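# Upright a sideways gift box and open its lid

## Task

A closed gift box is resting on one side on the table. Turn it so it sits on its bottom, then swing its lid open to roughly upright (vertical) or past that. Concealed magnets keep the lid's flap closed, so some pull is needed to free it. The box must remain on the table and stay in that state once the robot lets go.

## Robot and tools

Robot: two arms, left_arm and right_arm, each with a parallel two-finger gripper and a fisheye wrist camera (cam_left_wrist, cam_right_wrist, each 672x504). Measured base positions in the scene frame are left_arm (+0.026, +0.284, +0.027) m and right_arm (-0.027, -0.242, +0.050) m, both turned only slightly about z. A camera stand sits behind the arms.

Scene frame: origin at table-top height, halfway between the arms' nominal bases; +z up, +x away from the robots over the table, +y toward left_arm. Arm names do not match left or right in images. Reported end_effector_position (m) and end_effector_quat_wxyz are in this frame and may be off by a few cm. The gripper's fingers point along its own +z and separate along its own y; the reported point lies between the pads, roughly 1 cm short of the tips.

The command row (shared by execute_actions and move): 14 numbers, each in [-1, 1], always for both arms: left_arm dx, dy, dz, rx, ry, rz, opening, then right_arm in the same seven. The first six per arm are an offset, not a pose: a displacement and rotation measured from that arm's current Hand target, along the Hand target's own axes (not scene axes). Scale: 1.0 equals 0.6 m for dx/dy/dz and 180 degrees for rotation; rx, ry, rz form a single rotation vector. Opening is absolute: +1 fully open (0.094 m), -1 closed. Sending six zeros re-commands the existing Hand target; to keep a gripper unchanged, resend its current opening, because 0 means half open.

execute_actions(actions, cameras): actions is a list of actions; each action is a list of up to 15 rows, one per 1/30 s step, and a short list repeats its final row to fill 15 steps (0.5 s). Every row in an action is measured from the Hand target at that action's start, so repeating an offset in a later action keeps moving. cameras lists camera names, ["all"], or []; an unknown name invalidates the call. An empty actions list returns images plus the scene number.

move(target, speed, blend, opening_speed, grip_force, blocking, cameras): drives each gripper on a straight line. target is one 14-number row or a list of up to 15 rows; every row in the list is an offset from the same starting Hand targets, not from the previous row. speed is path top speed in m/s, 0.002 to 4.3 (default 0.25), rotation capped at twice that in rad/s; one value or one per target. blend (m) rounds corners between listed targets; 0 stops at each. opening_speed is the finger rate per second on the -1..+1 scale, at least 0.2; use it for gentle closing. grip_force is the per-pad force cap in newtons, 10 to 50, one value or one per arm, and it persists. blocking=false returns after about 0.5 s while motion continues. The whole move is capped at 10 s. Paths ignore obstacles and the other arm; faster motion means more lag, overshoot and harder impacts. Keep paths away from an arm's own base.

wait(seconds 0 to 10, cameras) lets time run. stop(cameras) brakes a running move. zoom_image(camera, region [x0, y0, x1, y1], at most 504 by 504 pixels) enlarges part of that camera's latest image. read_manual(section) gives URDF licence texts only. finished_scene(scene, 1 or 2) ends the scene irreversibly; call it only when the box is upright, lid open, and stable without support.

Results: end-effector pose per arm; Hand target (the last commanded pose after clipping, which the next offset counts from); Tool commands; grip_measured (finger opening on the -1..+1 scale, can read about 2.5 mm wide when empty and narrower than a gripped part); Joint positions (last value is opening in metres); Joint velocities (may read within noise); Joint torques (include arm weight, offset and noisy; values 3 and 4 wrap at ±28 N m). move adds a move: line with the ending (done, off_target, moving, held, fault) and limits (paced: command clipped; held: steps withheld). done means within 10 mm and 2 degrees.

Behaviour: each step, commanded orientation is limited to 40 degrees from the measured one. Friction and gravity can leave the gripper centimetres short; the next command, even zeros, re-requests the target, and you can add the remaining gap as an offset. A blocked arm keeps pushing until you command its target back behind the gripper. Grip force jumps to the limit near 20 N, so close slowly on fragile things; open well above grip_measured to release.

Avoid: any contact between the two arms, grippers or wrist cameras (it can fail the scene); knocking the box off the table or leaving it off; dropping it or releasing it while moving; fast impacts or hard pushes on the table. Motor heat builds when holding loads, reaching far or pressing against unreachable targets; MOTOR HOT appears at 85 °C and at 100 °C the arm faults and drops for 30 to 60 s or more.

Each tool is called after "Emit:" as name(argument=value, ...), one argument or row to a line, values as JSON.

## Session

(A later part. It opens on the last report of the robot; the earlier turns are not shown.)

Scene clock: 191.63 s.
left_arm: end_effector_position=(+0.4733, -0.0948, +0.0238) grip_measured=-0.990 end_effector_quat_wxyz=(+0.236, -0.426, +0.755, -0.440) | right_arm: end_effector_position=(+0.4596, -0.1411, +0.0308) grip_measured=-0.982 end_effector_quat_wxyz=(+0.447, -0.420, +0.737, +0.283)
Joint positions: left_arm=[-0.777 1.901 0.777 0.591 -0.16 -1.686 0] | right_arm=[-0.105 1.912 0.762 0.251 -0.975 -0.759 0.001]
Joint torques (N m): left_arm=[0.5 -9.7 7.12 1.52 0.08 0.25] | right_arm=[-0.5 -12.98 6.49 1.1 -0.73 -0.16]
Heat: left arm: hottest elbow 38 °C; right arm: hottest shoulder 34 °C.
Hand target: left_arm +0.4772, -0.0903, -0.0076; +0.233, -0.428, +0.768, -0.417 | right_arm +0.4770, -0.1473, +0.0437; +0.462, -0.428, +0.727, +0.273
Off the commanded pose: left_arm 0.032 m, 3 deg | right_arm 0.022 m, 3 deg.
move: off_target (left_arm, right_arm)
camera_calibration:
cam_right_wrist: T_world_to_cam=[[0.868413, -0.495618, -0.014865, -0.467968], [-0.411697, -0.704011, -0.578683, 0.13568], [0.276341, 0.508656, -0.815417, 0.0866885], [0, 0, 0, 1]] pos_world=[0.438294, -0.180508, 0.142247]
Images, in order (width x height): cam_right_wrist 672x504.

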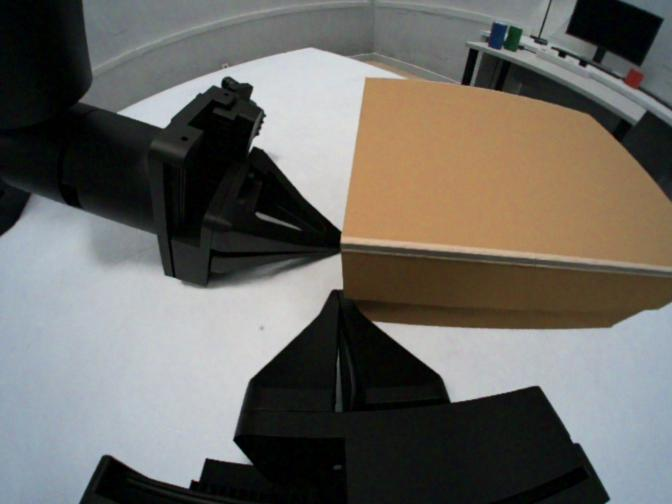

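Emit:
move(
  target=[
    [0,0,0,0,0,0,-1,0.068,0,0.032,0,0,0,-1],
    [0.001,-0.065,-0.022,0,0,0,-1,0.068,0,0.032,0,0,0,-1],
    [0,-0.149,-0.077,0,0,0,-1,0.068,0,0.032,0,0,0,-1],
  ],
  speed=0.06,
  blend=[0.001,0.001,0],
  cameras=["cam_right_wrist","cam_left_wrist"],
)

Emit:
zoom_image(
  camera="cam_right_wrist",
  region=[230, 190, 410, 340],
)

Emit:
zoom_image(
  camera="cam_left_wrist",
  region=[310, 100, 610, 430],
)

Scene clock: 194.97 s.
left_arm: end_effector_position=(+0.4692, -0.0886, +0.0714) grip_measured=-0.990 end_effector_quat_wxyz=(+0.224, -0.433, +0.774, -0.403) | right_arm: end_effector_position=(+0.4694, -0.1396, +0.0201) grip_measured=-0.982 end_effector_quat_wxyz=(+0.469, -0.432, +0.717, +0.280)
Joint positions: left_arm=[-0.773 1.731 0.804 0.305 -0.157 -1.685 0] | right_arm=[-0.105 1.977 0.78 0.353 -1.001 -0.763 0.001]
Joint torques (N m): left_arm=[0.73 -15.21 10.47 1.16 0.08 0.28] | right_arm=[0.09 -8.06 5.48 1.94 0.36 -0.14]
Heat: left arm: hottest elbow 38 °C; right arm: hottest shoulder 34 °C.
Hand target: left_arm +0.4857, -0.0955, +0.0926; +0.233, -0.428, +0.767, -0.417 | right_arm +0.4770, -0.1472, -0.0013; +0.463, -0.428, +0.727, +0.273
Off the commanded pose: left_arm 0.028 m, 2 deg | right_arm 0.024 m, 2 deg.
move: off_target (left_arm, right_arm)
camera_calibration:
cam_left_wrist: T_world_to_cam=[[0.491218, -0.291062, 0.820968, -0.312235], [-0.791097, -0.543508, 0.280652, 0.33479], [0.364515, -0.787326, -0.497238, -0.0901527], [0, 0, 0, 1]] pos_world=[0.451088, 0.0201017, 0.117548]
cam_right_wrist: T_world_to_cam=[[0.876902, -0.479663, 0.0311013, -0.47858], [-0.362796, -0.70292, -0.611787, 0.112424], [0.315313, 0.525193, -0.790411, 0.0579025], [0, 0, 0, 1]] pos_world=[0.442198, -0.180942, 0.129431]

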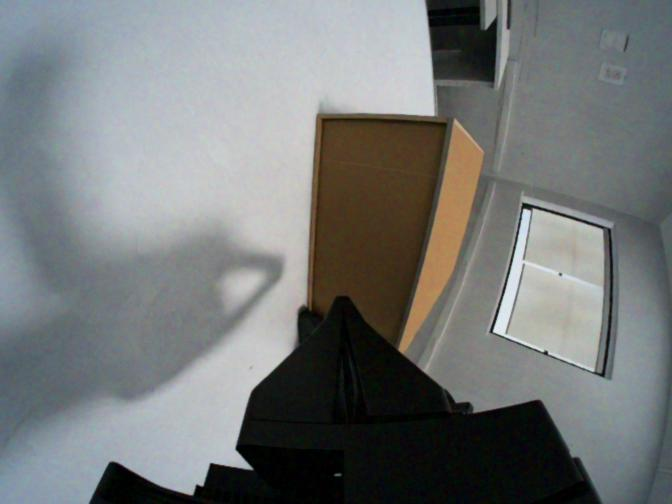

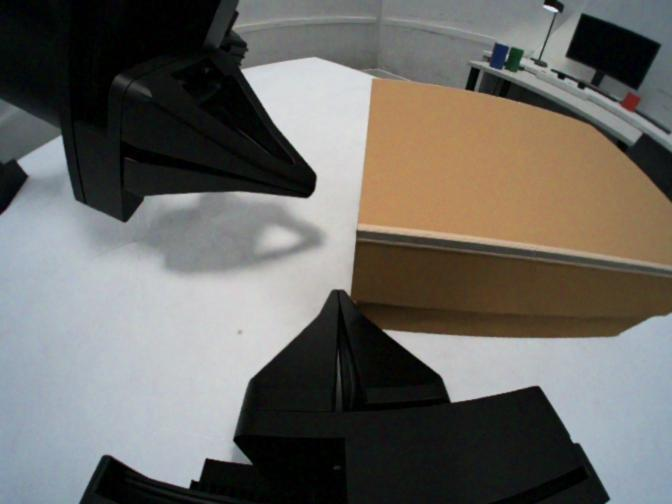

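Scaled by 2.800 from the camera's 672x504 image, which has a finer 960x720 frame.

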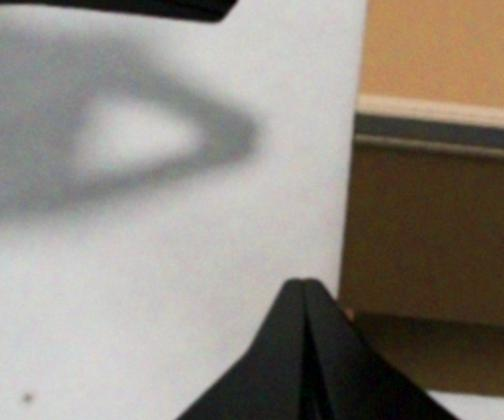

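Scaled by 1.527 from the camera's 672x504 image, which has a finer 960x720 frame.

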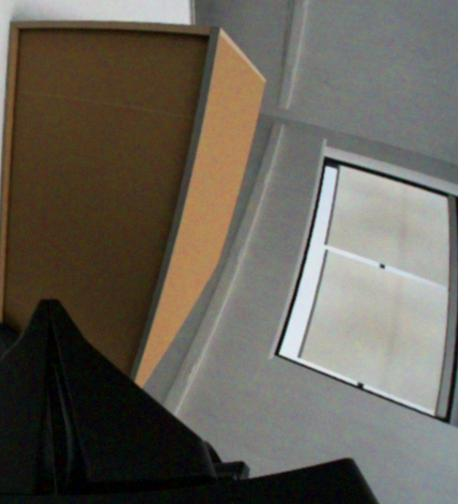

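Emit:
move(
  target=[
    [0,0,0,0,0,0,-1,-0.062,0.022,-0.03,0,0,0,-1],
    [0.0,-0.012,0.02,0,0,0,-1,-0.062,0.022,-0.03,0,0,0,-1],
  ],
  speed=0.06,
  cameras=["cam_right_wrist","cam_left_wrist"],
)

Emit:
zoom_image(
  camera="cam_right_wrist",
  region=[230, 190, 410, 340],
)

Scene clock: 197.20 s.
left_arm: end_effector_position=(+0.4827, -0.0979, +0.0866) grip_measured=-0.990 end_effector_quat_wxyz=(+0.228, -0.431, +0.768, -0.415) | right_arm: end_effector_position=(+0.4655, -0.1413, +0.0304) grip_measured=-0.982 end_effector_quat_wxyz=(+0.461, -0.428, +0.727, +0.276)
Joint positions: left_arm=[-0.768 1.731 0.845 0.293 -0.152 -1.682 0] | right_arm=[-0.105 1.929 0.767 0.298 -0.98 -0.763 0.001]
Joint torques (N m): left_arm=[0.62 -13.22 10.78 0.98 0.09 0.28] | right_arm=[0.85 -14.33 3.26 1.28 -0.21 -0.03]
Heat: left arm: hottest elbow 38 °C; right arm: hottest shoulder 34 °C.
Hand target: left_arm +0.4974, -0.1029, +0.0919; +0.233, -0.428, +0.768, -0.416 | right_arm +0.4653, -0.1413, +0.0399; +0.463, -0.428, +0.727, +0.273
Off the commanded pose: left_arm 0.017 m, 1 deg | right_arm 0.010 m, 0 deg.
move: off_target (left_arm)
camera_calibration:
cam_left_wrist: T_world_to_cam=[[0.474289, -0.274972, 0.836325, -0.325661], [-0.796889, -0.537863, 0.275083, 0.339872], [0.374188, -0.796928, -0.474225, -0.102343], [0, 0, 0, 1]] pos_world=[0.463593, 0.0116968, 0.130331]
cam_right_wrist: T_world_to_cam=[[0.870606, -0.491592, 0.0195474, -0.474729], [-0.385469, -0.706273, -0.593795, 0.125663], [0.305711, 0.509427, -0.804379, 0.0708509], [0, 0, 0, 1]] pos_world=[0.440082, -0.180714, 0.140889]

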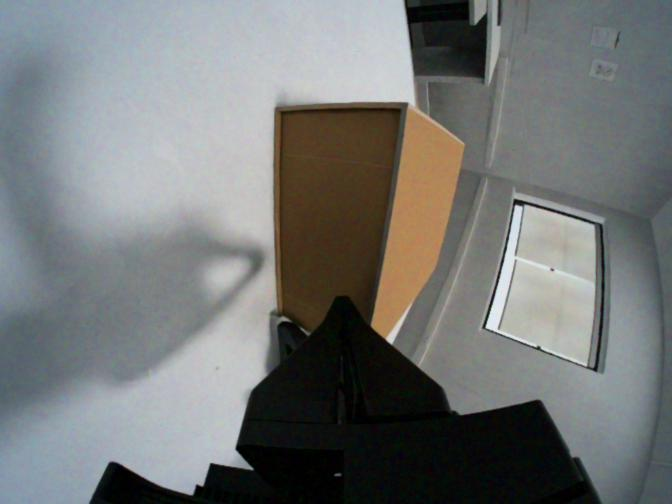

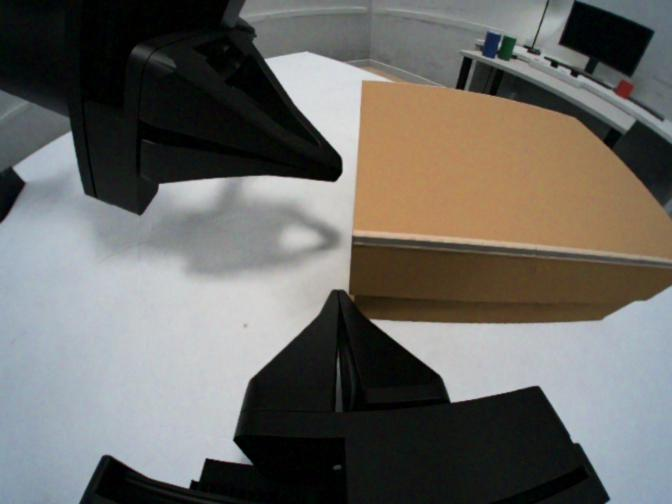

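Scaled by 2.800 from the camera's 672x504 image, which has a finer 960x720 frame.

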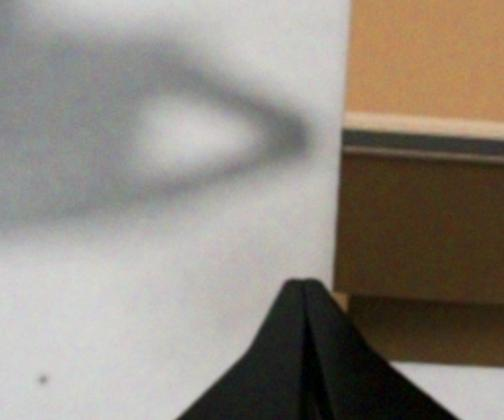

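Emit:
move(
  target=[0,0.042,0.012,0,0,0,-1,-0.0025,-0.016,0.002,0,0,0,-1],
  speed=0.05,
  cameras=["cam_right_wrist","cam_left_wrist"],
)

Emit:
zoom_image(
  camera="cam_right_wrist",
  region=[230, 190, 410, 340],
)

Emit:
zoom_image(
  camera="cam_left_wrist",
  region=[240, 230, 480, 430],
)

Scene clock: 199.10 s.
left_arm: end_effector_position=(+0.4854, -0.1002, +0.0767) grip_measured=-0.990 end_effector_quat_wxyz=(+0.229, -0.430, +0.766, -0.420) | right_arm: end_effector_position=(+0.4621, -0.1410, +0.0276) grip_measured=-0.982 end_effector_quat_wxyz=(+0.452, -0.424, +0.733, +0.282)
Joint positions: left_arm=[-0.768 1.764 0.845 0.338 -0.152 -1.682 0] | right_arm=[-0.105 1.929 0.767 0.272 -0.98 -0.763 0.001]
Joint torques (N m): left_arm=[0.32 -12.63 7.92 2.48 -0.03 0.26] | right_arm=[0.15 -13.68 5.41 1.35 -0.36 -0.07]
Heat: left arm: hottest elbow 38 °C; right arm: hottest shoulder 34 °C.
Hand target: left_arm +0.4909, -0.0987, +0.0667; +0.233, -0.428, +0.768, -0.416 | right_arm +0.4745, -0.1444, +0.0408; +0.463, -0.428, +0.727, +0.273
Off the commanded pose: left_arm 0.011 m, 1 deg | right_arm 0.018 m, 2 deg.
move: off_target (left_arm, right_arm)
camera_calibration:
cam_left_wrist: T_world_to_cam=[[0.467415, -0.268291, 0.842344, -0.315698], [-0.799082, -0.53579, 0.272758, 0.34507], [0.37814, -0.800593, -0.464823, -0.112905], [0, 0, 0, 1]] pos_world=[0.465996, 0.00979454, 0.119325]
cam_right_wrist: T_world_to_cam=[[0.870824, -0.491576, -0.00416676, -0.470932], [-0.400718, -0.704909, -0.58526, 0.129927], [0.284763, 0.511328, -0.810835, 0.0796031], [0, 0, 0, 1]] pos_world=[0.439495, -0.180615, 0.138624]

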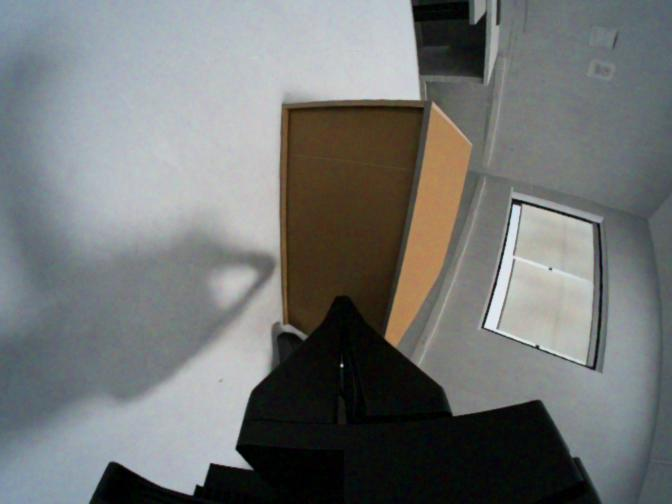

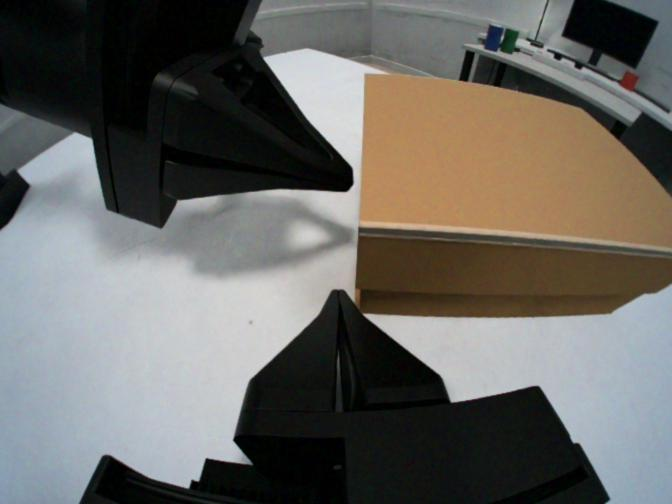

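Scaled by 2.800 from the camera's 672x504 image, which has a finer 960x720 frame.

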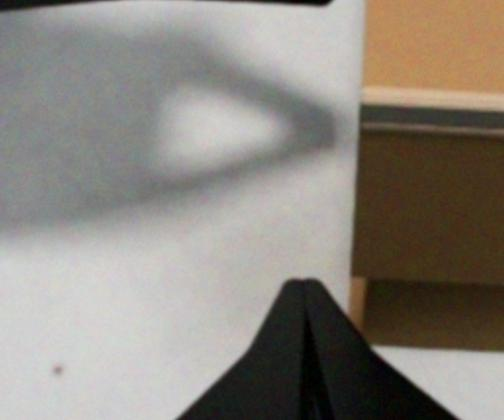

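Scaled by 2.100 from the camera's 672x504 image, which has a finer 960x720 frame.

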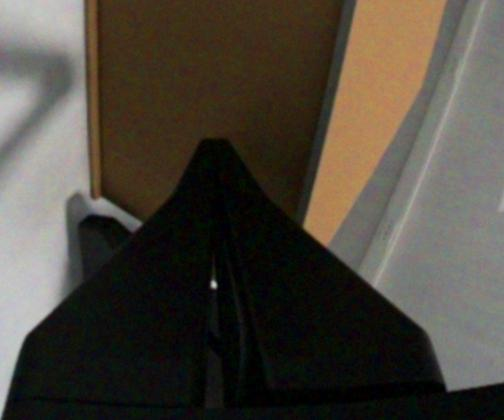

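Emit:
move(
  target=[0,0,0,0,0,0,-1,-0.012,-0.0125,0.026,0,0,0,-1],
  speed=0.05,
  cameras=["cam_right_wrist","cam_left_wrist"],
)

Emit:
zoom_image(
  camera="cam_right_wrist",
  region=[230, 190, 410, 340],
)

Emit:
zoom_image(
  camera="cam_left_wrist",
  region=[240, 230, 480, 430],
)

Scene clock: 200.87 s.
left_arm: end_effector_position=(+0.4854, -0.1002, +0.0767) grip_measured=-0.990 end_effector_quat_wxyz=(+0.229, -0.430, +0.766, -0.420) | right_arm: end_effector_position=(+0.4717, -0.1367, +0.0312) grip_measured=-0.982 end_effector_quat_wxyz=(+0.452, -0.423, +0.734, +0.279)
Joint positions: left_arm=[-0.768 1.764 0.845 0.338 -0.152 -1.682 0] | right_arm=[-0.091 1.929 0.787 0.272 -0.964 -0.742 0.001]
Joint torques (N m): left_arm=[0.26 -12.51 7.84 2.51 -0.01 0.26] | right_arm=[1.44 -12.34 6.8 1.89 -0.21 0.05]
Heat: left arm: hottest elbow 38 °C; right arm: hottest shoulder 35 °C.
Hand target: left_arm +0.4909, -0.0987, +0.0667; +0.233, -0.428, +0.768, -0.416 | right_arm +0.4894, -0.1330, +0.0407; +0.462, -0.428, +0.727, +0.273
Off the commanded pose: left_arm 0.011 m, 1 deg | right_arm 0.020 m, 2 deg.
move: off_target (left_arm, right_arm)
camera_calibration:
cam_left_wrist: T_world_to_cam=[[0.467415, -0.268291, 0.842344, -0.315698], [-0.799082, -0.53579, 0.272758, 0.34507], [0.37814, -0.800593, -0.464823, -0.112905], [0, 0, 0, 1]] pos_world=[0.465996, 0.00979454, 0.119325]
cam_right_wrist: T_world_to_cam=[[0.868166, -0.496274, 0.000373671, -0.476733], [-0.403048, -0.705518, -0.58292, 0.139973], [0.289552, 0.505921, -0.812529, 0.0746523], [0, 0, 0, 1]] pos_world=[0.448684, -0.175605, 0.142429]

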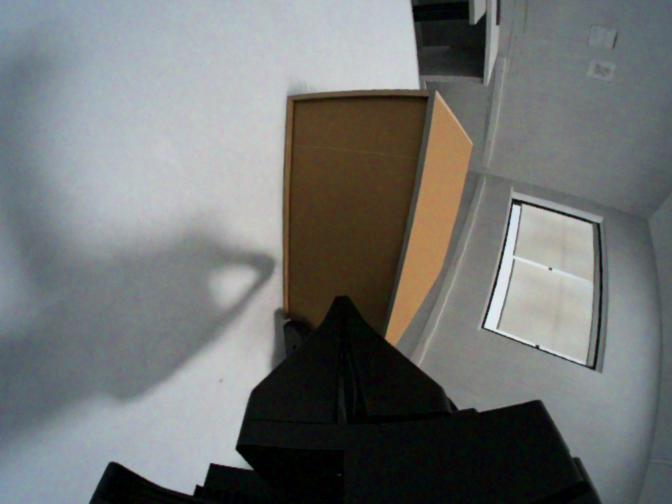

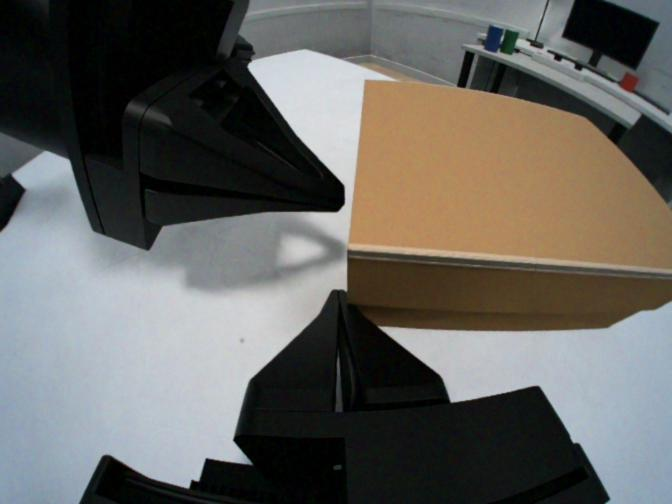

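Scaled by 2.800 from the camera's 672x504 image, which has a finer 960x720 frame.

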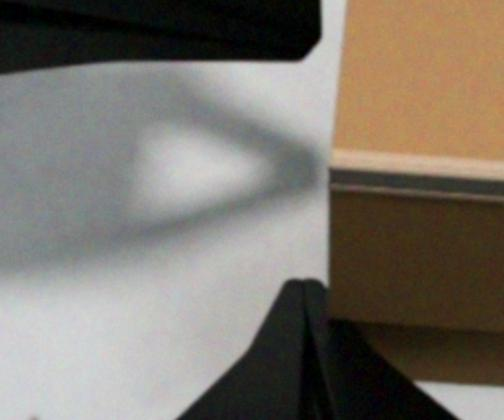

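Scaled by 2.100 from the camera's 672x504 image, which has a finer 960x720 frame.

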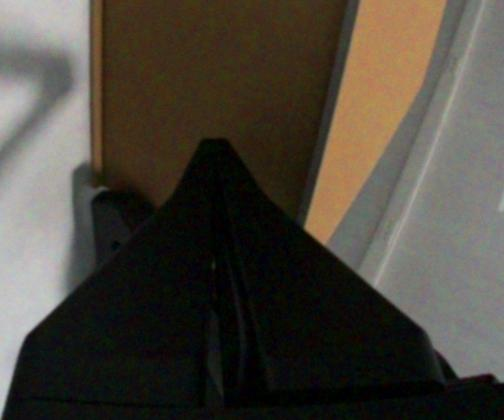

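Emit:
move(
  target=[0,0,0,0,0,0,-1,-0.0115,-0.012,-0.0065,0,0,0,-1],
  speed=0.05,
  cameras=["cam_right_wrist","cam_left_wrist"],
)

Emit:
zoom_image(
  camera="cam_right_wrist",
  region=[230, 190, 410, 340],
)

Emit:
zoom_image(
  camera="cam_left_wrist",
  region=[240, 230, 480, 430],
)

Scene clock: 202.10 s.
left_arm: end_effector_position=(+0.4854, -0.1002, +0.0767) grip_measured=-0.990 end_effector_quat_wxyz=(+0.229, -0.430, +0.766, -0.420) | right_arm: end_effector_position=(+0.4762, -0.1370, +0.0329) grip_measured=-0.982 end_effector_quat_wxyz=(+0.449, -0.422, +0.736, +0.281)
Joint positions: left_arm=[-0.768 1.764 0.845 0.338 -0.152 -1.682 0] | right_arm=[-0.091 1.929 0.804 0.247 -0.964 -0.742 0.001]
Joint torques (N m): left_arm=[0.32 -12.63 7.84 2.45 -0.01 0.27] | right_arm=[0.97 -13.1 6.99 1.39 -0.41 -0.03]
Heat: left arm: hottest elbow 38 °C; right arm: hottest shoulder 35 °C.
Hand target: left_arm +0.4909, -0.0987, +0.0667; +0.233, -0.428, +0.768, -0.416 | right_arm +0.4953, -0.1370, +0.0485; +0.462, -0.428, +0.727, +0.273
Off the commanded pose: left_arm 0.012 m, 1 deg | right_arm 0.025 m, 2 deg.
move: off_target (left_arm, right_arm)
camera_calibration:
cam_left_wrist: T_world_to_cam=[[0.467415, -0.268291, 0.842344, -0.315698], [-0.799082, -0.53579, 0.272758, 0.34507], [0.37814, -0.800593, -0.464823, -0.112905], [0, 0, 0, 1]] pos_world=[0.465996, 0.00979454, 0.119325]
cam_right_wrist: T_world_to_cam=[[0.868066, -0.496386, -0.00789565, -0.480456], [-0.408406, -0.704986, -0.579828, 0.144936], [0.282252, 0.506553, -0.814701, 0.0785524], [0, 0, 0, 1]] pos_world=[0.454088, -0.176105, 0.144241]

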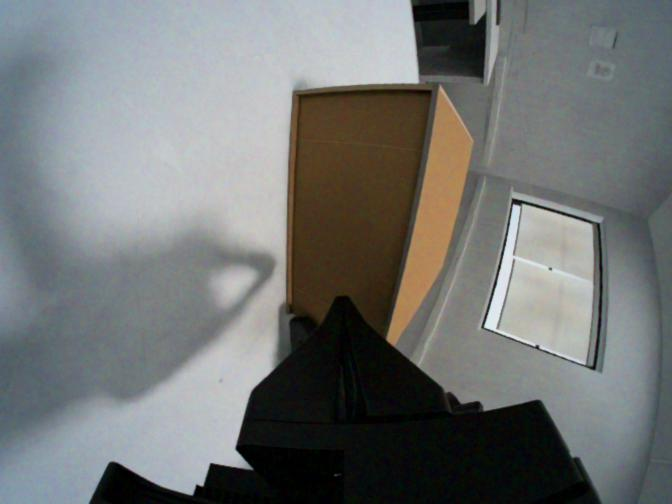

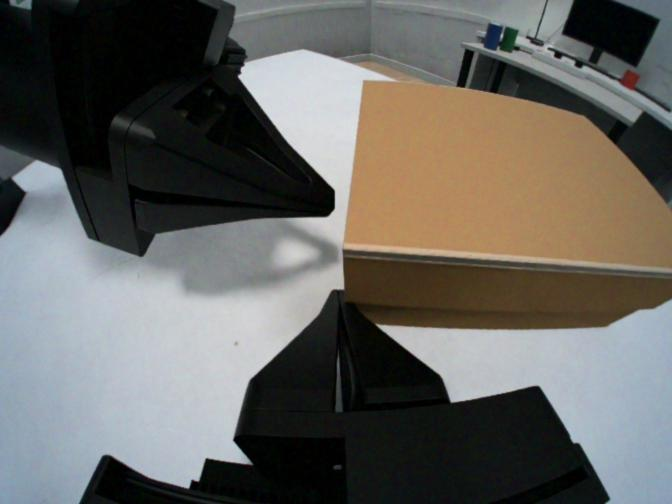

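Scaled by 2.800 from the camera's 672x504 image, which has a finer 960x720 frame.

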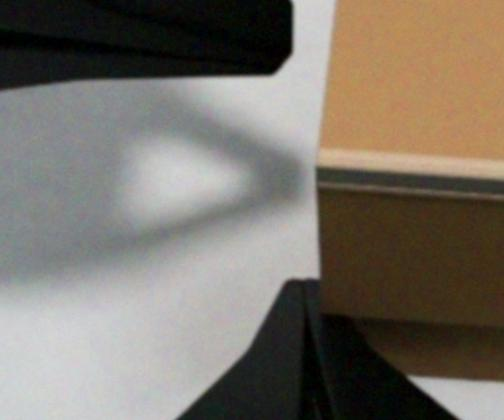

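Scaled by 2.100 from the camera's 672x504 image, which has a finer 960x720 frame.

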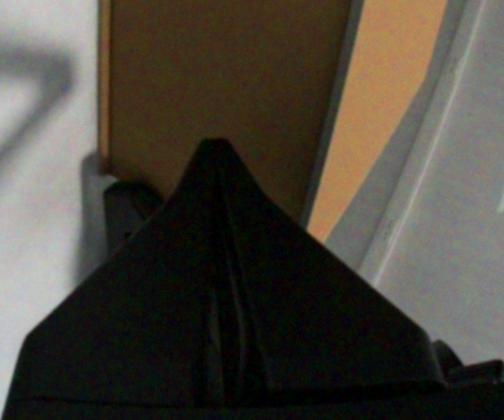

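Emit:
move(
  target=[
    [0.001,-0.013,0.02,0,0,0,-1,0,0,0,0,0,0,-1],
    [0.001,-0.018,0.028,0,0,0,-1,0.0,-0.012,-0.001,0,0,0,-1],
  ],
  speed=0.04,
  cameras=["cam_right_wrist","cam_left_wrist"],
)

Emit:
zoom_image(
  camera="cam_right_wrist",
  region=[230, 190, 410, 340],
)

Emit:
zoom_image(
  camera="cam_left_wrist",
  region=[240, 230, 480, 430],
)

Scene clock: 204.13 s.
left_arm: end_effector_position=(+0.4922, -0.1045, +0.0687) grip_measured=-0.990 end_effector_quat_wxyz=(+0.228, -0.431, +0.767, -0.416) | right_arm: end_effector_position=(+0.4832, -0.1376, +0.0364) grip_measured=-0.982 end_effector_quat_wxyz=(+0.449, -0.422, +0.736, +0.281)
Joint positions: left_arm=[-0.764 1.796 0.869 0.338 -0.149 -1.681 0] | right_arm=[-0.091 1.929 0.824 0.226 -0.964 -0.742 0.001]
Joint torques (N m): left_arm=[0.56 -12.86 10.58 1.62 0.08 0.28] | right_arm=[0.5 -12.92 7.24 1.44 -0.58 -0.12]
Heat: left arm: hottest elbow 38 °C; right arm: hottest shoulder 35 °C.
Hand target: left_arm +0.5076, -0.1098, +0.0666; +0.233, -0.428, +0.768, -0.416 | right_arm +0.5014, -0.1410, +0.0488; +0.463, -0.428, +0.727, +0.273
Off the commanded pose: left_arm 0.016 m, 1 deg | right_arm 0.022 m, 2 deg.
move: off_target (left_arm, right_arm)
camera_calibration:
cam_left_wrist: T_world_to_cam=[[0.472369, -0.272577, 0.838194, -0.315886], [-0.797473, -0.537178, 0.274732, 0.349267], [0.375374, -0.798211, -0.471119, -0.120543], [0, 0, 0, 1]] pos_world=[0.472994, 0.00529594, 0.11203]
cam_right_wrist: T_world_to_cam=[[0.868066, -0.496386, -0.00789565, -0.48684], [-0.408406, -0.704986, -0.579828, 0.149512], [0.282252, 0.506553, -0.814701, 0.0796532], [0, 0, 0, 1]] pos_world=[0.461188, -0.176605, 0.147741]

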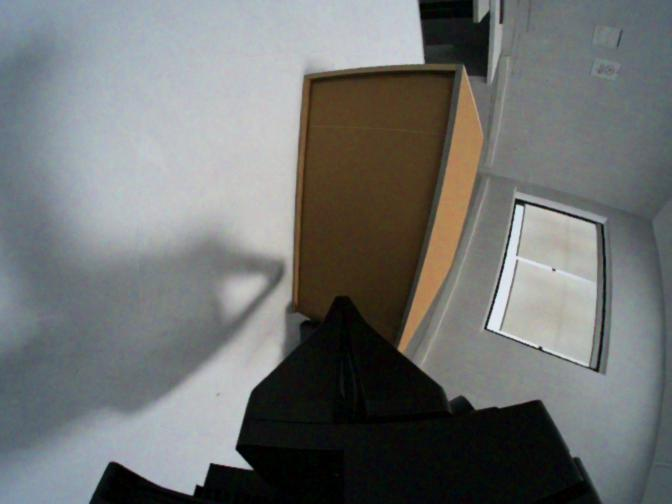

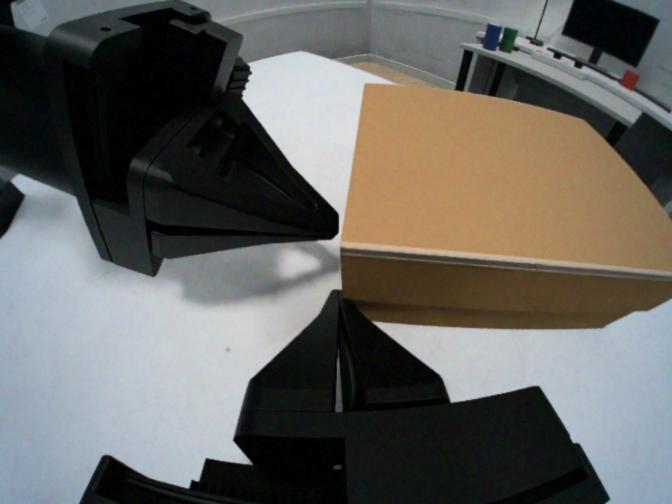

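Scaled by 2.800 from the camera's 672x504 image, which has a finer 960x720 frame.

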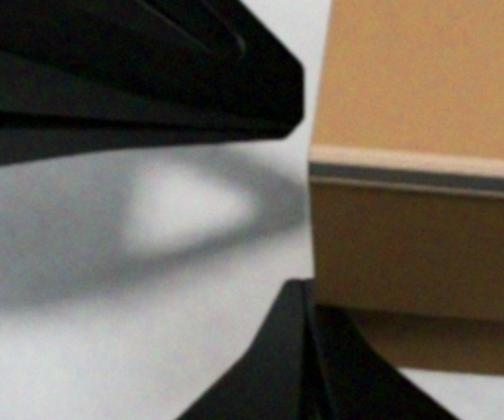

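Scaled by 2.100 from the camera's 672x504 image, which has a finer 960x720 frame.

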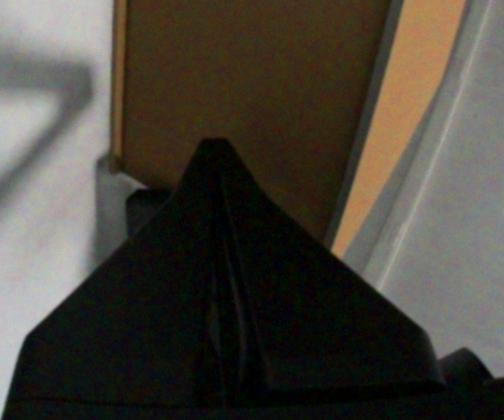

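Emit:
move(
  target=[
    [0.001,-0.011,0.017,0,0,0,-1,0.018,0,0.0085,0,0,0,-1],
    [0.001,-0.095,-0.0375,0,0,0,-1,0.018,0,0.0085,0,0,0,-1],
  ],
  speed=0.05,
  cameras=["cam_right_wrist","cam_left_wrist"],
)

Emit:
zoom_image(
  camera="cam_right_wrist",
  region=[230, 190, 410, 340],
)

Emit:
zoom_image(
  camera="cam_left_wrist",
  region=[240, 80, 500, 400],
)

Scene clock: 207.00 s.
left_arm: end_effector_position=(+0.4998, -0.1095, +0.0995) grip_measured=-0.990 end_effector_quat_wxyz=(+0.222, -0.434, +0.776, -0.400) | right_arm: end_effector_position=(+0.4814, -0.1374, +0.0306) grip_measured=-0.982 end_effector_quat_wxyz=(+0.445, -0.420, +0.738, +0.284)
Joint positions: left_arm=[-0.761 1.737 0.933 0.174 -0.147 -1.679 0] | right_arm=[-0.091 1.941 0.824 0.226 -0.964 -0.742 0.001]
Joint torques (N m): left_arm=[0.79 -16.56 11.84 1.17 0.03 0.25] | right_arm=[0.03 -11.28 7.15 2.26 -0.58 -0.11]
Heat: left arm: hottest elbow 38 °C; right arm: hottest shoulder 35 °C.
Hand target: left_arm +0.5177, -0.1168, +0.1268; +0.233, -0.428, +0.768, -0.416 | right_arm +0.5014, -0.1410, +0.0369; +0.463, -0.428, +0.727, +0.273
Off the commanded pose: left_arm 0.033 m, 3 deg | right_arm 0.021 m, 3 deg.
move: off_target (left_arm, right_arm)
camera_calibration:
cam_left_wrist: T_world_to_cam=[[0.496864, -0.295481, 0.815976, -0.359247], [-0.789413, -0.544461, 0.283529, 0.338527], [0.36049, -0.785018, -0.50378, -0.10084], [0, 0, 0, 1]] pos_world=[0.482086, -0.000996641, 0.146353]
cam_right_wrist: T_world_to_cam=[[0.8679, -0.496378, -0.0189396, -0.484897], [-0.415443, -0.704431, -0.575486, 0.14878], [0.272317, 0.507333, -0.817592, 0.0802607], [0, 0, 0, 1]] pos_world=[0.460795, -0.176606, 0.142058]

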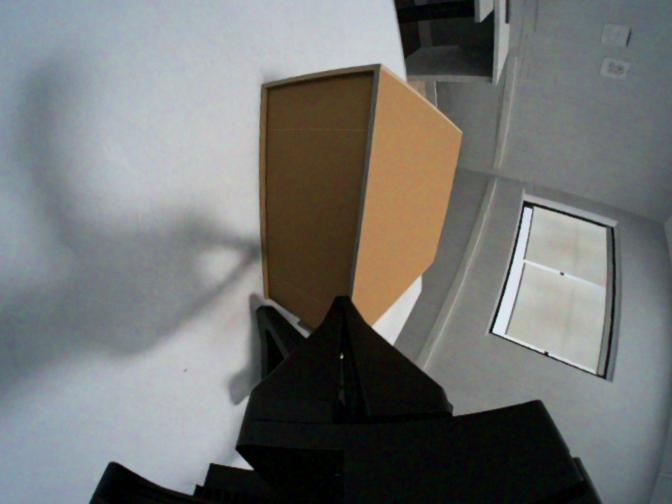

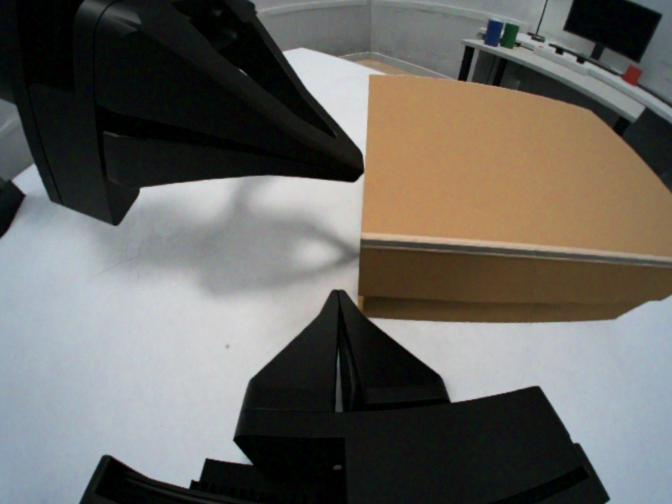

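Scaled by 2.800 from the camera's 672x504 image, which has a finer 960x720 frame.

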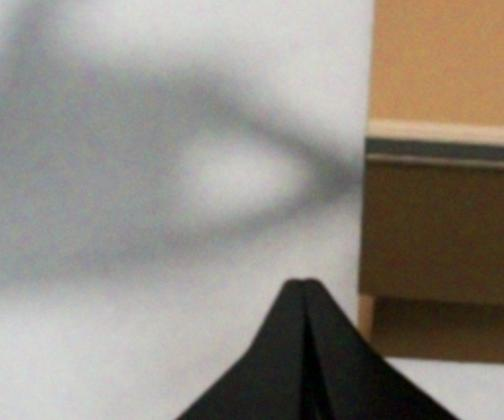

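Scaled by 1.575 from the camera's 672x504 image, which has a finer 960x720 frame.

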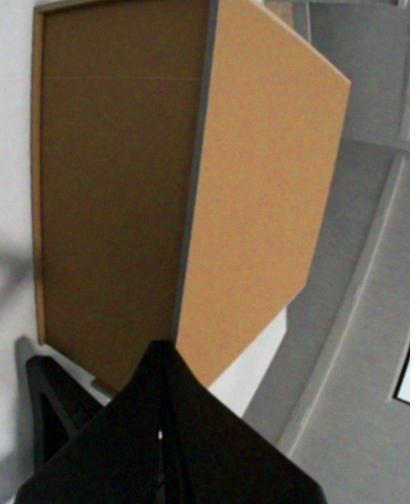

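Emit:
move(
  target=[
    [-0.054,0.013,-0.265,0,0,0,-1,0.004,0.01,-0.126,0,0,0,-1],
    [-0.054,0.013,-0.265,0,0,0,-1,-0.03,0.01,-0.14,0,0,0.5,-1],
  ],
  speed=0.2,
  blend=0.02,
  cameras=["cam_right_wrist","cam_left_wrist"],
)

Scene clock: 214.37 s.
left_arm: end_effector_position=(+0.4182, -0.0242, +0.2098) grip_measured=-0.990 end_effector_quat_wxyz=(+0.230, -0.429, +0.763, -0.424) | right_arm: end_effector_position=(+0.4576, -0.1936, +0.0736) grip_measured=-0.982 end_effector_quat_wxyz=(+0.120, +0.214, +0.820, +0.518)
Joint positions: left_arm=[-0.737 1.237 0.703 -0.035 -0.126 -1.666 0] | right_arm=[-0.231 1.803 0.816 -0.084 -1.051 0.59 0.001]
Joint torques (N m): left_arm=[0.56 -9.76 9.26 1.1 0.08 0.27] | right_arm=[-0.32 -14.27 4.98 1.83 -0.57 0.03]
Heat: left arm: hottest elbow 39 °C; right arm: hottest shoulder 35 °C.
Hand target: left_arm +0.4176, -0.0170, +0.2070; +0.233, -0.428, +0.768, -0.416 | right_arm +0.4630, -0.1979, +0.0888; +0.134, +0.212, +0.817, +0.520
Off the commanded pose: left_arm 0.008 m, 1 deg | right_arm 0.017 m, 2 deg.
move: off_target (right_arm)
camera_calibration:
cam_left_wrist: T_world_to_cam=[[0.460901, -0.26261, 0.847707, -0.3743], [-0.80133, -0.533638, 0.270371, 0.297214], [0.381367, -0.803907, -0.456392, 0.0319476], [0, 0, 0, 1]] pos_world=[0.398498, 0.0859929, 0.251519]
cam_right_wrist: T_world_to_cam=[[-0.218385, -0.399083, -0.890528, 0.0888894], [-0.974036, 0.0333272, 0.223929, 0.463768], [-0.0596872, 0.916309, -0.395999, 0.35057], [0, 0, 0, 1]] pos_world=[0.492063, -0.301212, 0.114133]

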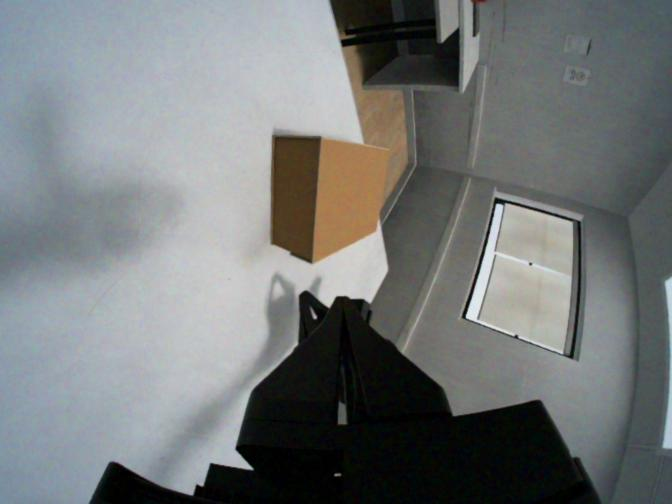

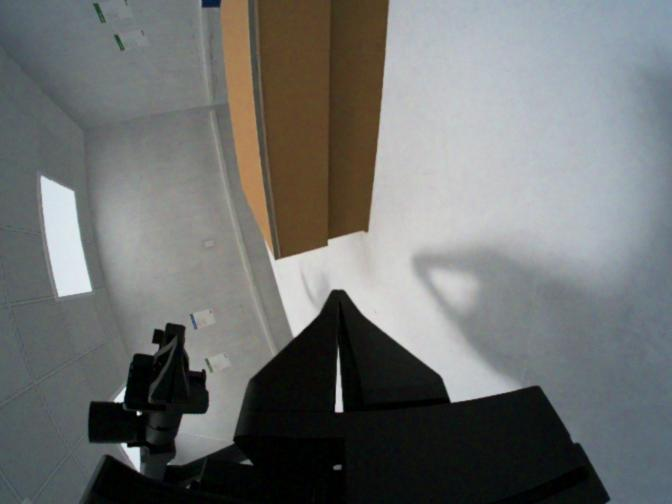

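Emit:
move(
  target=[0,0,0,0,0,0,-1,0.0125,-0.039,0.095,0,0,0,-1],
  speed=0.1,
  cameras=["cam_right_wrist","cam_left_wrist"],
)

Emit:
zoom_image(
  camera="cam_right_wrist",
  region=[220, 160, 420, 320],
)

Emit:
zoom_image(
  camera="cam_left_wrist",
  region=[240, 120, 420, 340],
)

Scene clock: 216.50 s.
left_arm: end_effector_position=(+0.4182, -0.0242, +0.2098) grip_measured=-0.990 end_effector_quat_wxyz=(+0.230, -0.429, +0.763, -0.424) | right_arm: end_effector_position=(+0.4786, -0.1607, +0.0498) grip_measured=-0.982 end_effector_quat_wxyz=(+0.138, +0.207, +0.817, +0.520)
Joint positions: left_arm=[-0.737 1.237 0.703 -0.035 -0.126 -1.666 0] | right_arm=[-0.146 1.893 0.812 0.183 -1.003 0.745 0.001]
Joint torques (N m): left_arm=[0.62 -9.58 9.33 1.2 0.07 0.28] | right_arm=[1.03 -11.58 3.7 2.39 -0.19 -0.03]
Heat: left arm: hottest elbow 39 °C; right arm: hottest shoulder 35 °C.
Hand target: left_arm +0.4176, -0.0170, +0.2070; +0.233, -0.428, +0.768, -0.416 | right_arm +0.4767, -0.1577, +0.0435; +0.134, +0.212, +0.817, +0.520
Off the commanded pose: left_arm 0.008 m, 1 deg | right_arm 0.007 m, 1 deg.
move: done
camera_calibration:
cam_left_wrist: T_world_to_cam=[[0.460901, -0.26261, 0.847707, -0.3743], [-0.80133, -0.533638, 0.270371, 0.297214], [0.381367, -0.803907, -0.456392, 0.0319476], [0, 0, 0, 1]] pos_world=[0.398498, 0.0859929, 0.251519]
cam_right_wrist: T_world_to_cam=[[-0.18611, -0.399449, -0.897665, 0.0701278], [-0.981873, 0.0422363, 0.184774, 0.495524], [-0.0358938, 0.915782, -0.400069, 0.300924], [0, 0, 0, 1]] pos_world=[0.510394, -0.268497, 0.0917815]

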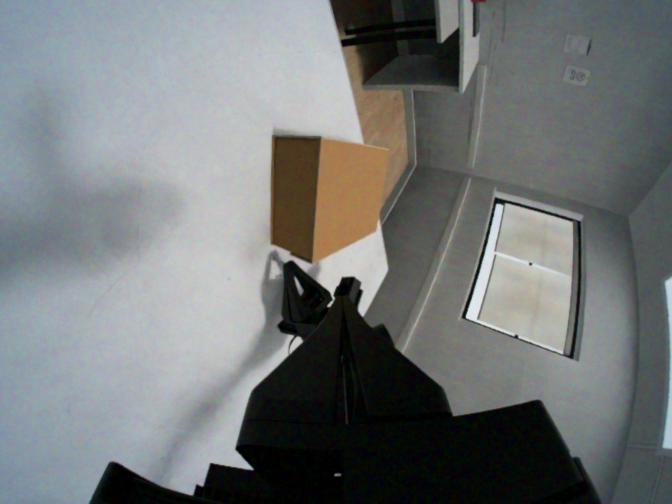

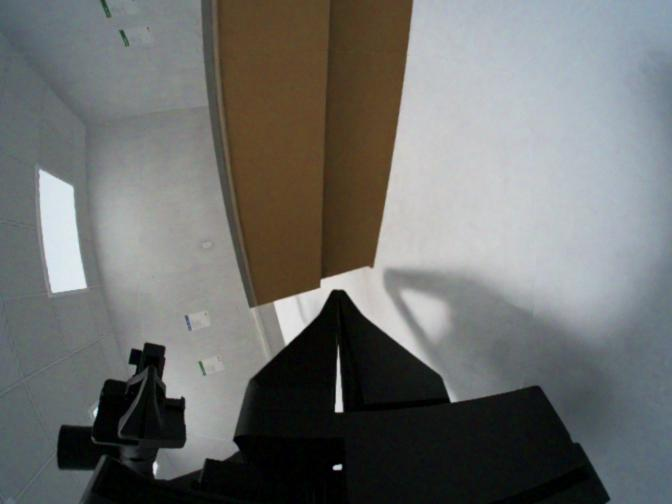

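Scaled by 2.520 from the camera's 672x504 image, which has a finer 960x720 frame.

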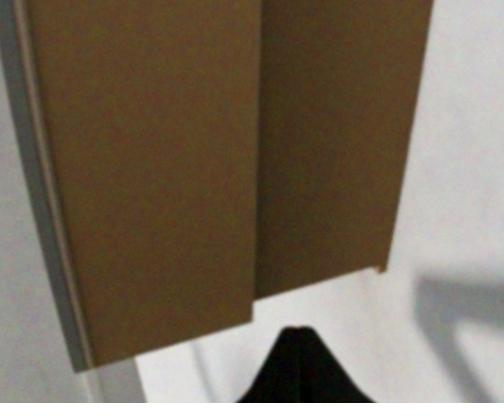

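Scaled by 2.291 from the camera's 672x504 image, which has a finer 960x720 frame.

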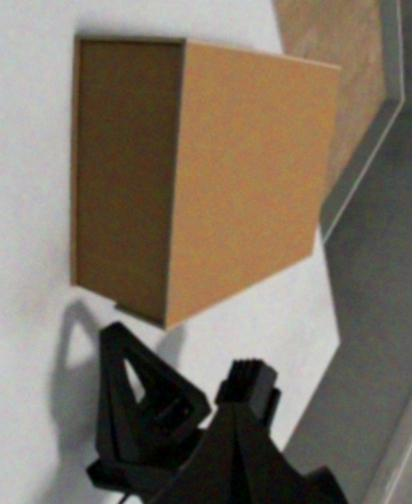

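Emit:
move(
  target=[0,0,0,0,0,0,-1,0.0105,-0.031,0.0165,0,0,0,-1],
  speed=0.06,
  cameras=["cam_right_wrist"],
)

Emit:
zoom_image(
  camera="cam_right_wrist",
  region=[220, 160, 420, 320],
)

Scene clock: 218.13 s.
left_arm: end_effector_position=(+0.4182, -0.0242, +0.2098) grip_measured=-0.990 end_effector_quat_wxyz=(+0.230, -0.429, +0.763, -0.424) | right_arm: end_effector_position=(+0.4744, -0.1589, +0.0292) grip_measured=-0.982 end_effector_quat_wxyz=(+0.140, +0.208, +0.816, +0.520)
Joint positions: left_arm=[-0.737 1.237 0.703 -0.035 -0.126 -1.666 0] | right_arm=[-0.143 1.944 0.797 0.26 -0.998 0.757 0.001]
Joint torques (N m): left_arm=[0.79 -9.64 9.4 1.21 0.09 0.28] | right_arm=[1.61 -11.52 3.34 2.44 -0.16 0.04]
Heat: left arm: hottest elbow 39 °C; right arm: hottest shoulder 35 °C.
Hand target: left_arm +0.4176, -0.0170, +0.2070; +0.233, -0.428, +0.768, -0.416 | right_arm +0.4716, -0.1537, +0.0224; +0.134, +0.212, +0.817, +0.520
Off the commanded pose: left_arm 0.008 m, 1 deg | right_arm 0.009 m, 1 deg.
move: done
camera_calibration:
cam_right_wrist: T_world_to_cam=[[-0.18678, -0.399062, -0.897698, 0.0520242], [-0.981906, 0.0468157, 0.183489, 0.495934], [-0.0311971, 0.915728, -0.400586, 0.288769], [0, 0, 0, 1]] pos_world=[0.505686, -0.26689, 0.0713804]
Images, in order (width x height): cam_right_wrist 672x504.

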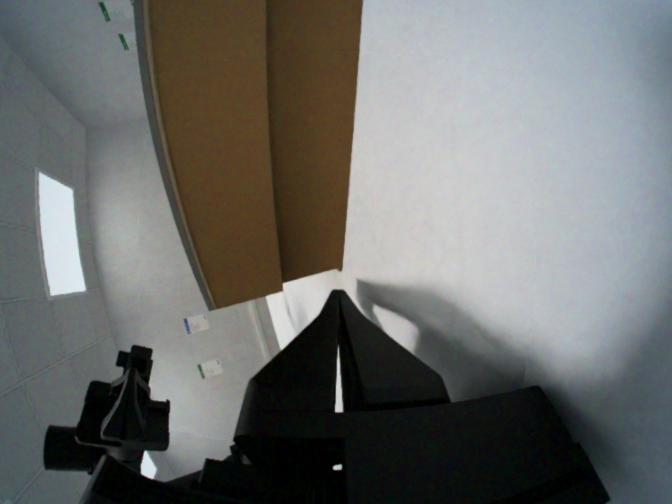

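Scaled by 2.520 from the camera's 672x504 image, which has a finer 960x720 frame.

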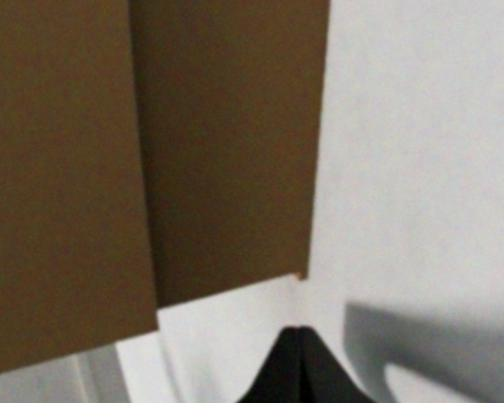

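Emit:
move(
  target=[
    [0,0,0,0,0,0,-1,0.0125,0.0,0.0,0,0,0,-1],
    [0,0,0,0,0,0,-1,0.0125,0.018,0.039,0,0,0,-1],
  ],
  speed=0.06,
  cameras=["cam_right_wrist","cam_left_wrist"],
)

Emit:
zoom_image(
  camera="cam_right_wrist",
  region=[220, 160, 420, 320],
)

Emit:
zoom_image(
  camera="cam_left_wrist",
  region=[240, 120, 420, 340],
)

Scene clock: 220.90 s.
left_arm: end_effector_position=(+0.4182, -0.0242, +0.2098) grip_measured=-0.990 end_effector_quat_wxyz=(+0.230, -0.429, +0.763, -0.424) | right_arm: end_effector_position=(+0.4745, -0.1308, +0.0285) grip_measured=-0.982 end_effector_quat_wxyz=(+0.137, +0.208, +0.817, +0.520)
Joint positions: left_arm=[-0.737 1.237 0.703 -0.035 -0.126 -1.666 0] | right_arm=[-0.078 1.947 0.782 0.341 -0.958 0.839 0.001]
Joint torques (N m): left_arm=[0.62 -9.64 9.39 1.22 0.08 0.31] | right_arm=[0.85 -10.46 4.52 2.28 -0.11 0.04]
Heat: left arm: hottest elbow 39 °C; right arm: hottest shoulder 35 °C.
Hand target: left_arm +0.4176, -0.0170, +0.2070; +0.233, -0.428, +0.768, -0.416 | right_arm +0.4775, -0.1276, +0.0222; +0.134, +0.212, +0.817, +0.520
Off the commanded pose: left_arm 0.008 m, 1 deg | right_arm 0.008 m, 1 deg.
move: done
camera_calibration:
cam_left_wrist: T_world_to_cam=[[0.460901, -0.26261, 0.847707, -0.3743], [-0.80133, -0.533638, 0.270371, 0.297214], [0.381367, -0.803907, -0.456392, 0.0319476], [0, 0, 0, 1]] pos_world=[0.398498, 0.0859929, 0.251519]
cam_right_wrist: T_world_to_cam=[[-0.190264, -0.399416, -0.896809, 0.0641938], [-0.981024, 0.0426392, 0.18914, 0.493749], [-0.0373064, 0.915778, -0.39995, 0.265549], [0, 0, 0, 1]] pos_world=[0.5065, -0.238596, 0.0703878]

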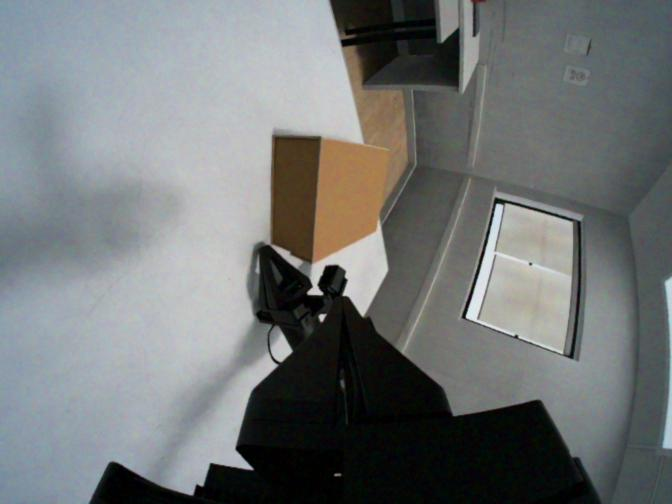

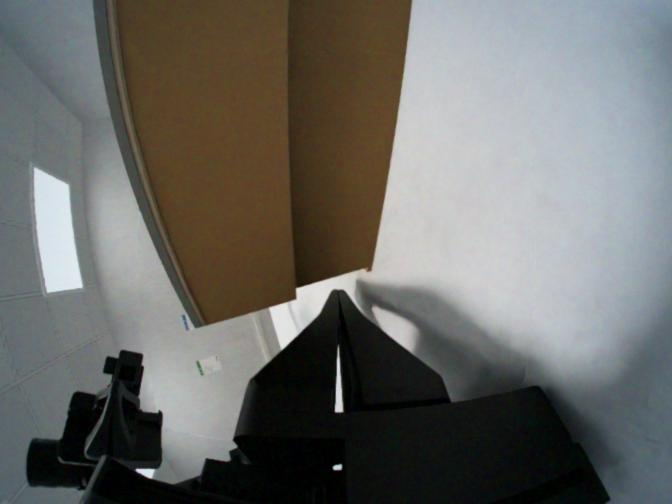

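Scaled by 2.520 from the camera's 672x504 image, which has a finer 960x720 frame.

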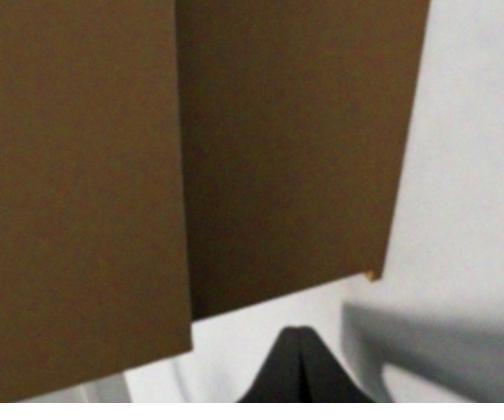

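Scaled by 2.291 from the camera's 672x504 image, which has a finer 960x720 frame.

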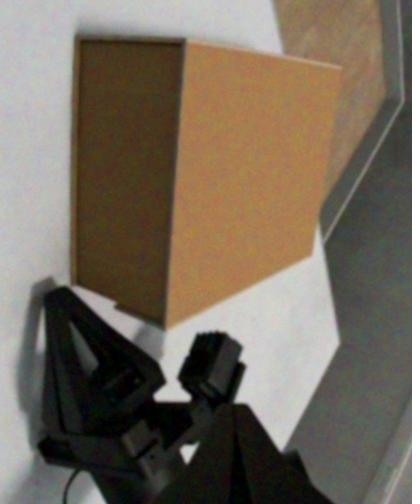

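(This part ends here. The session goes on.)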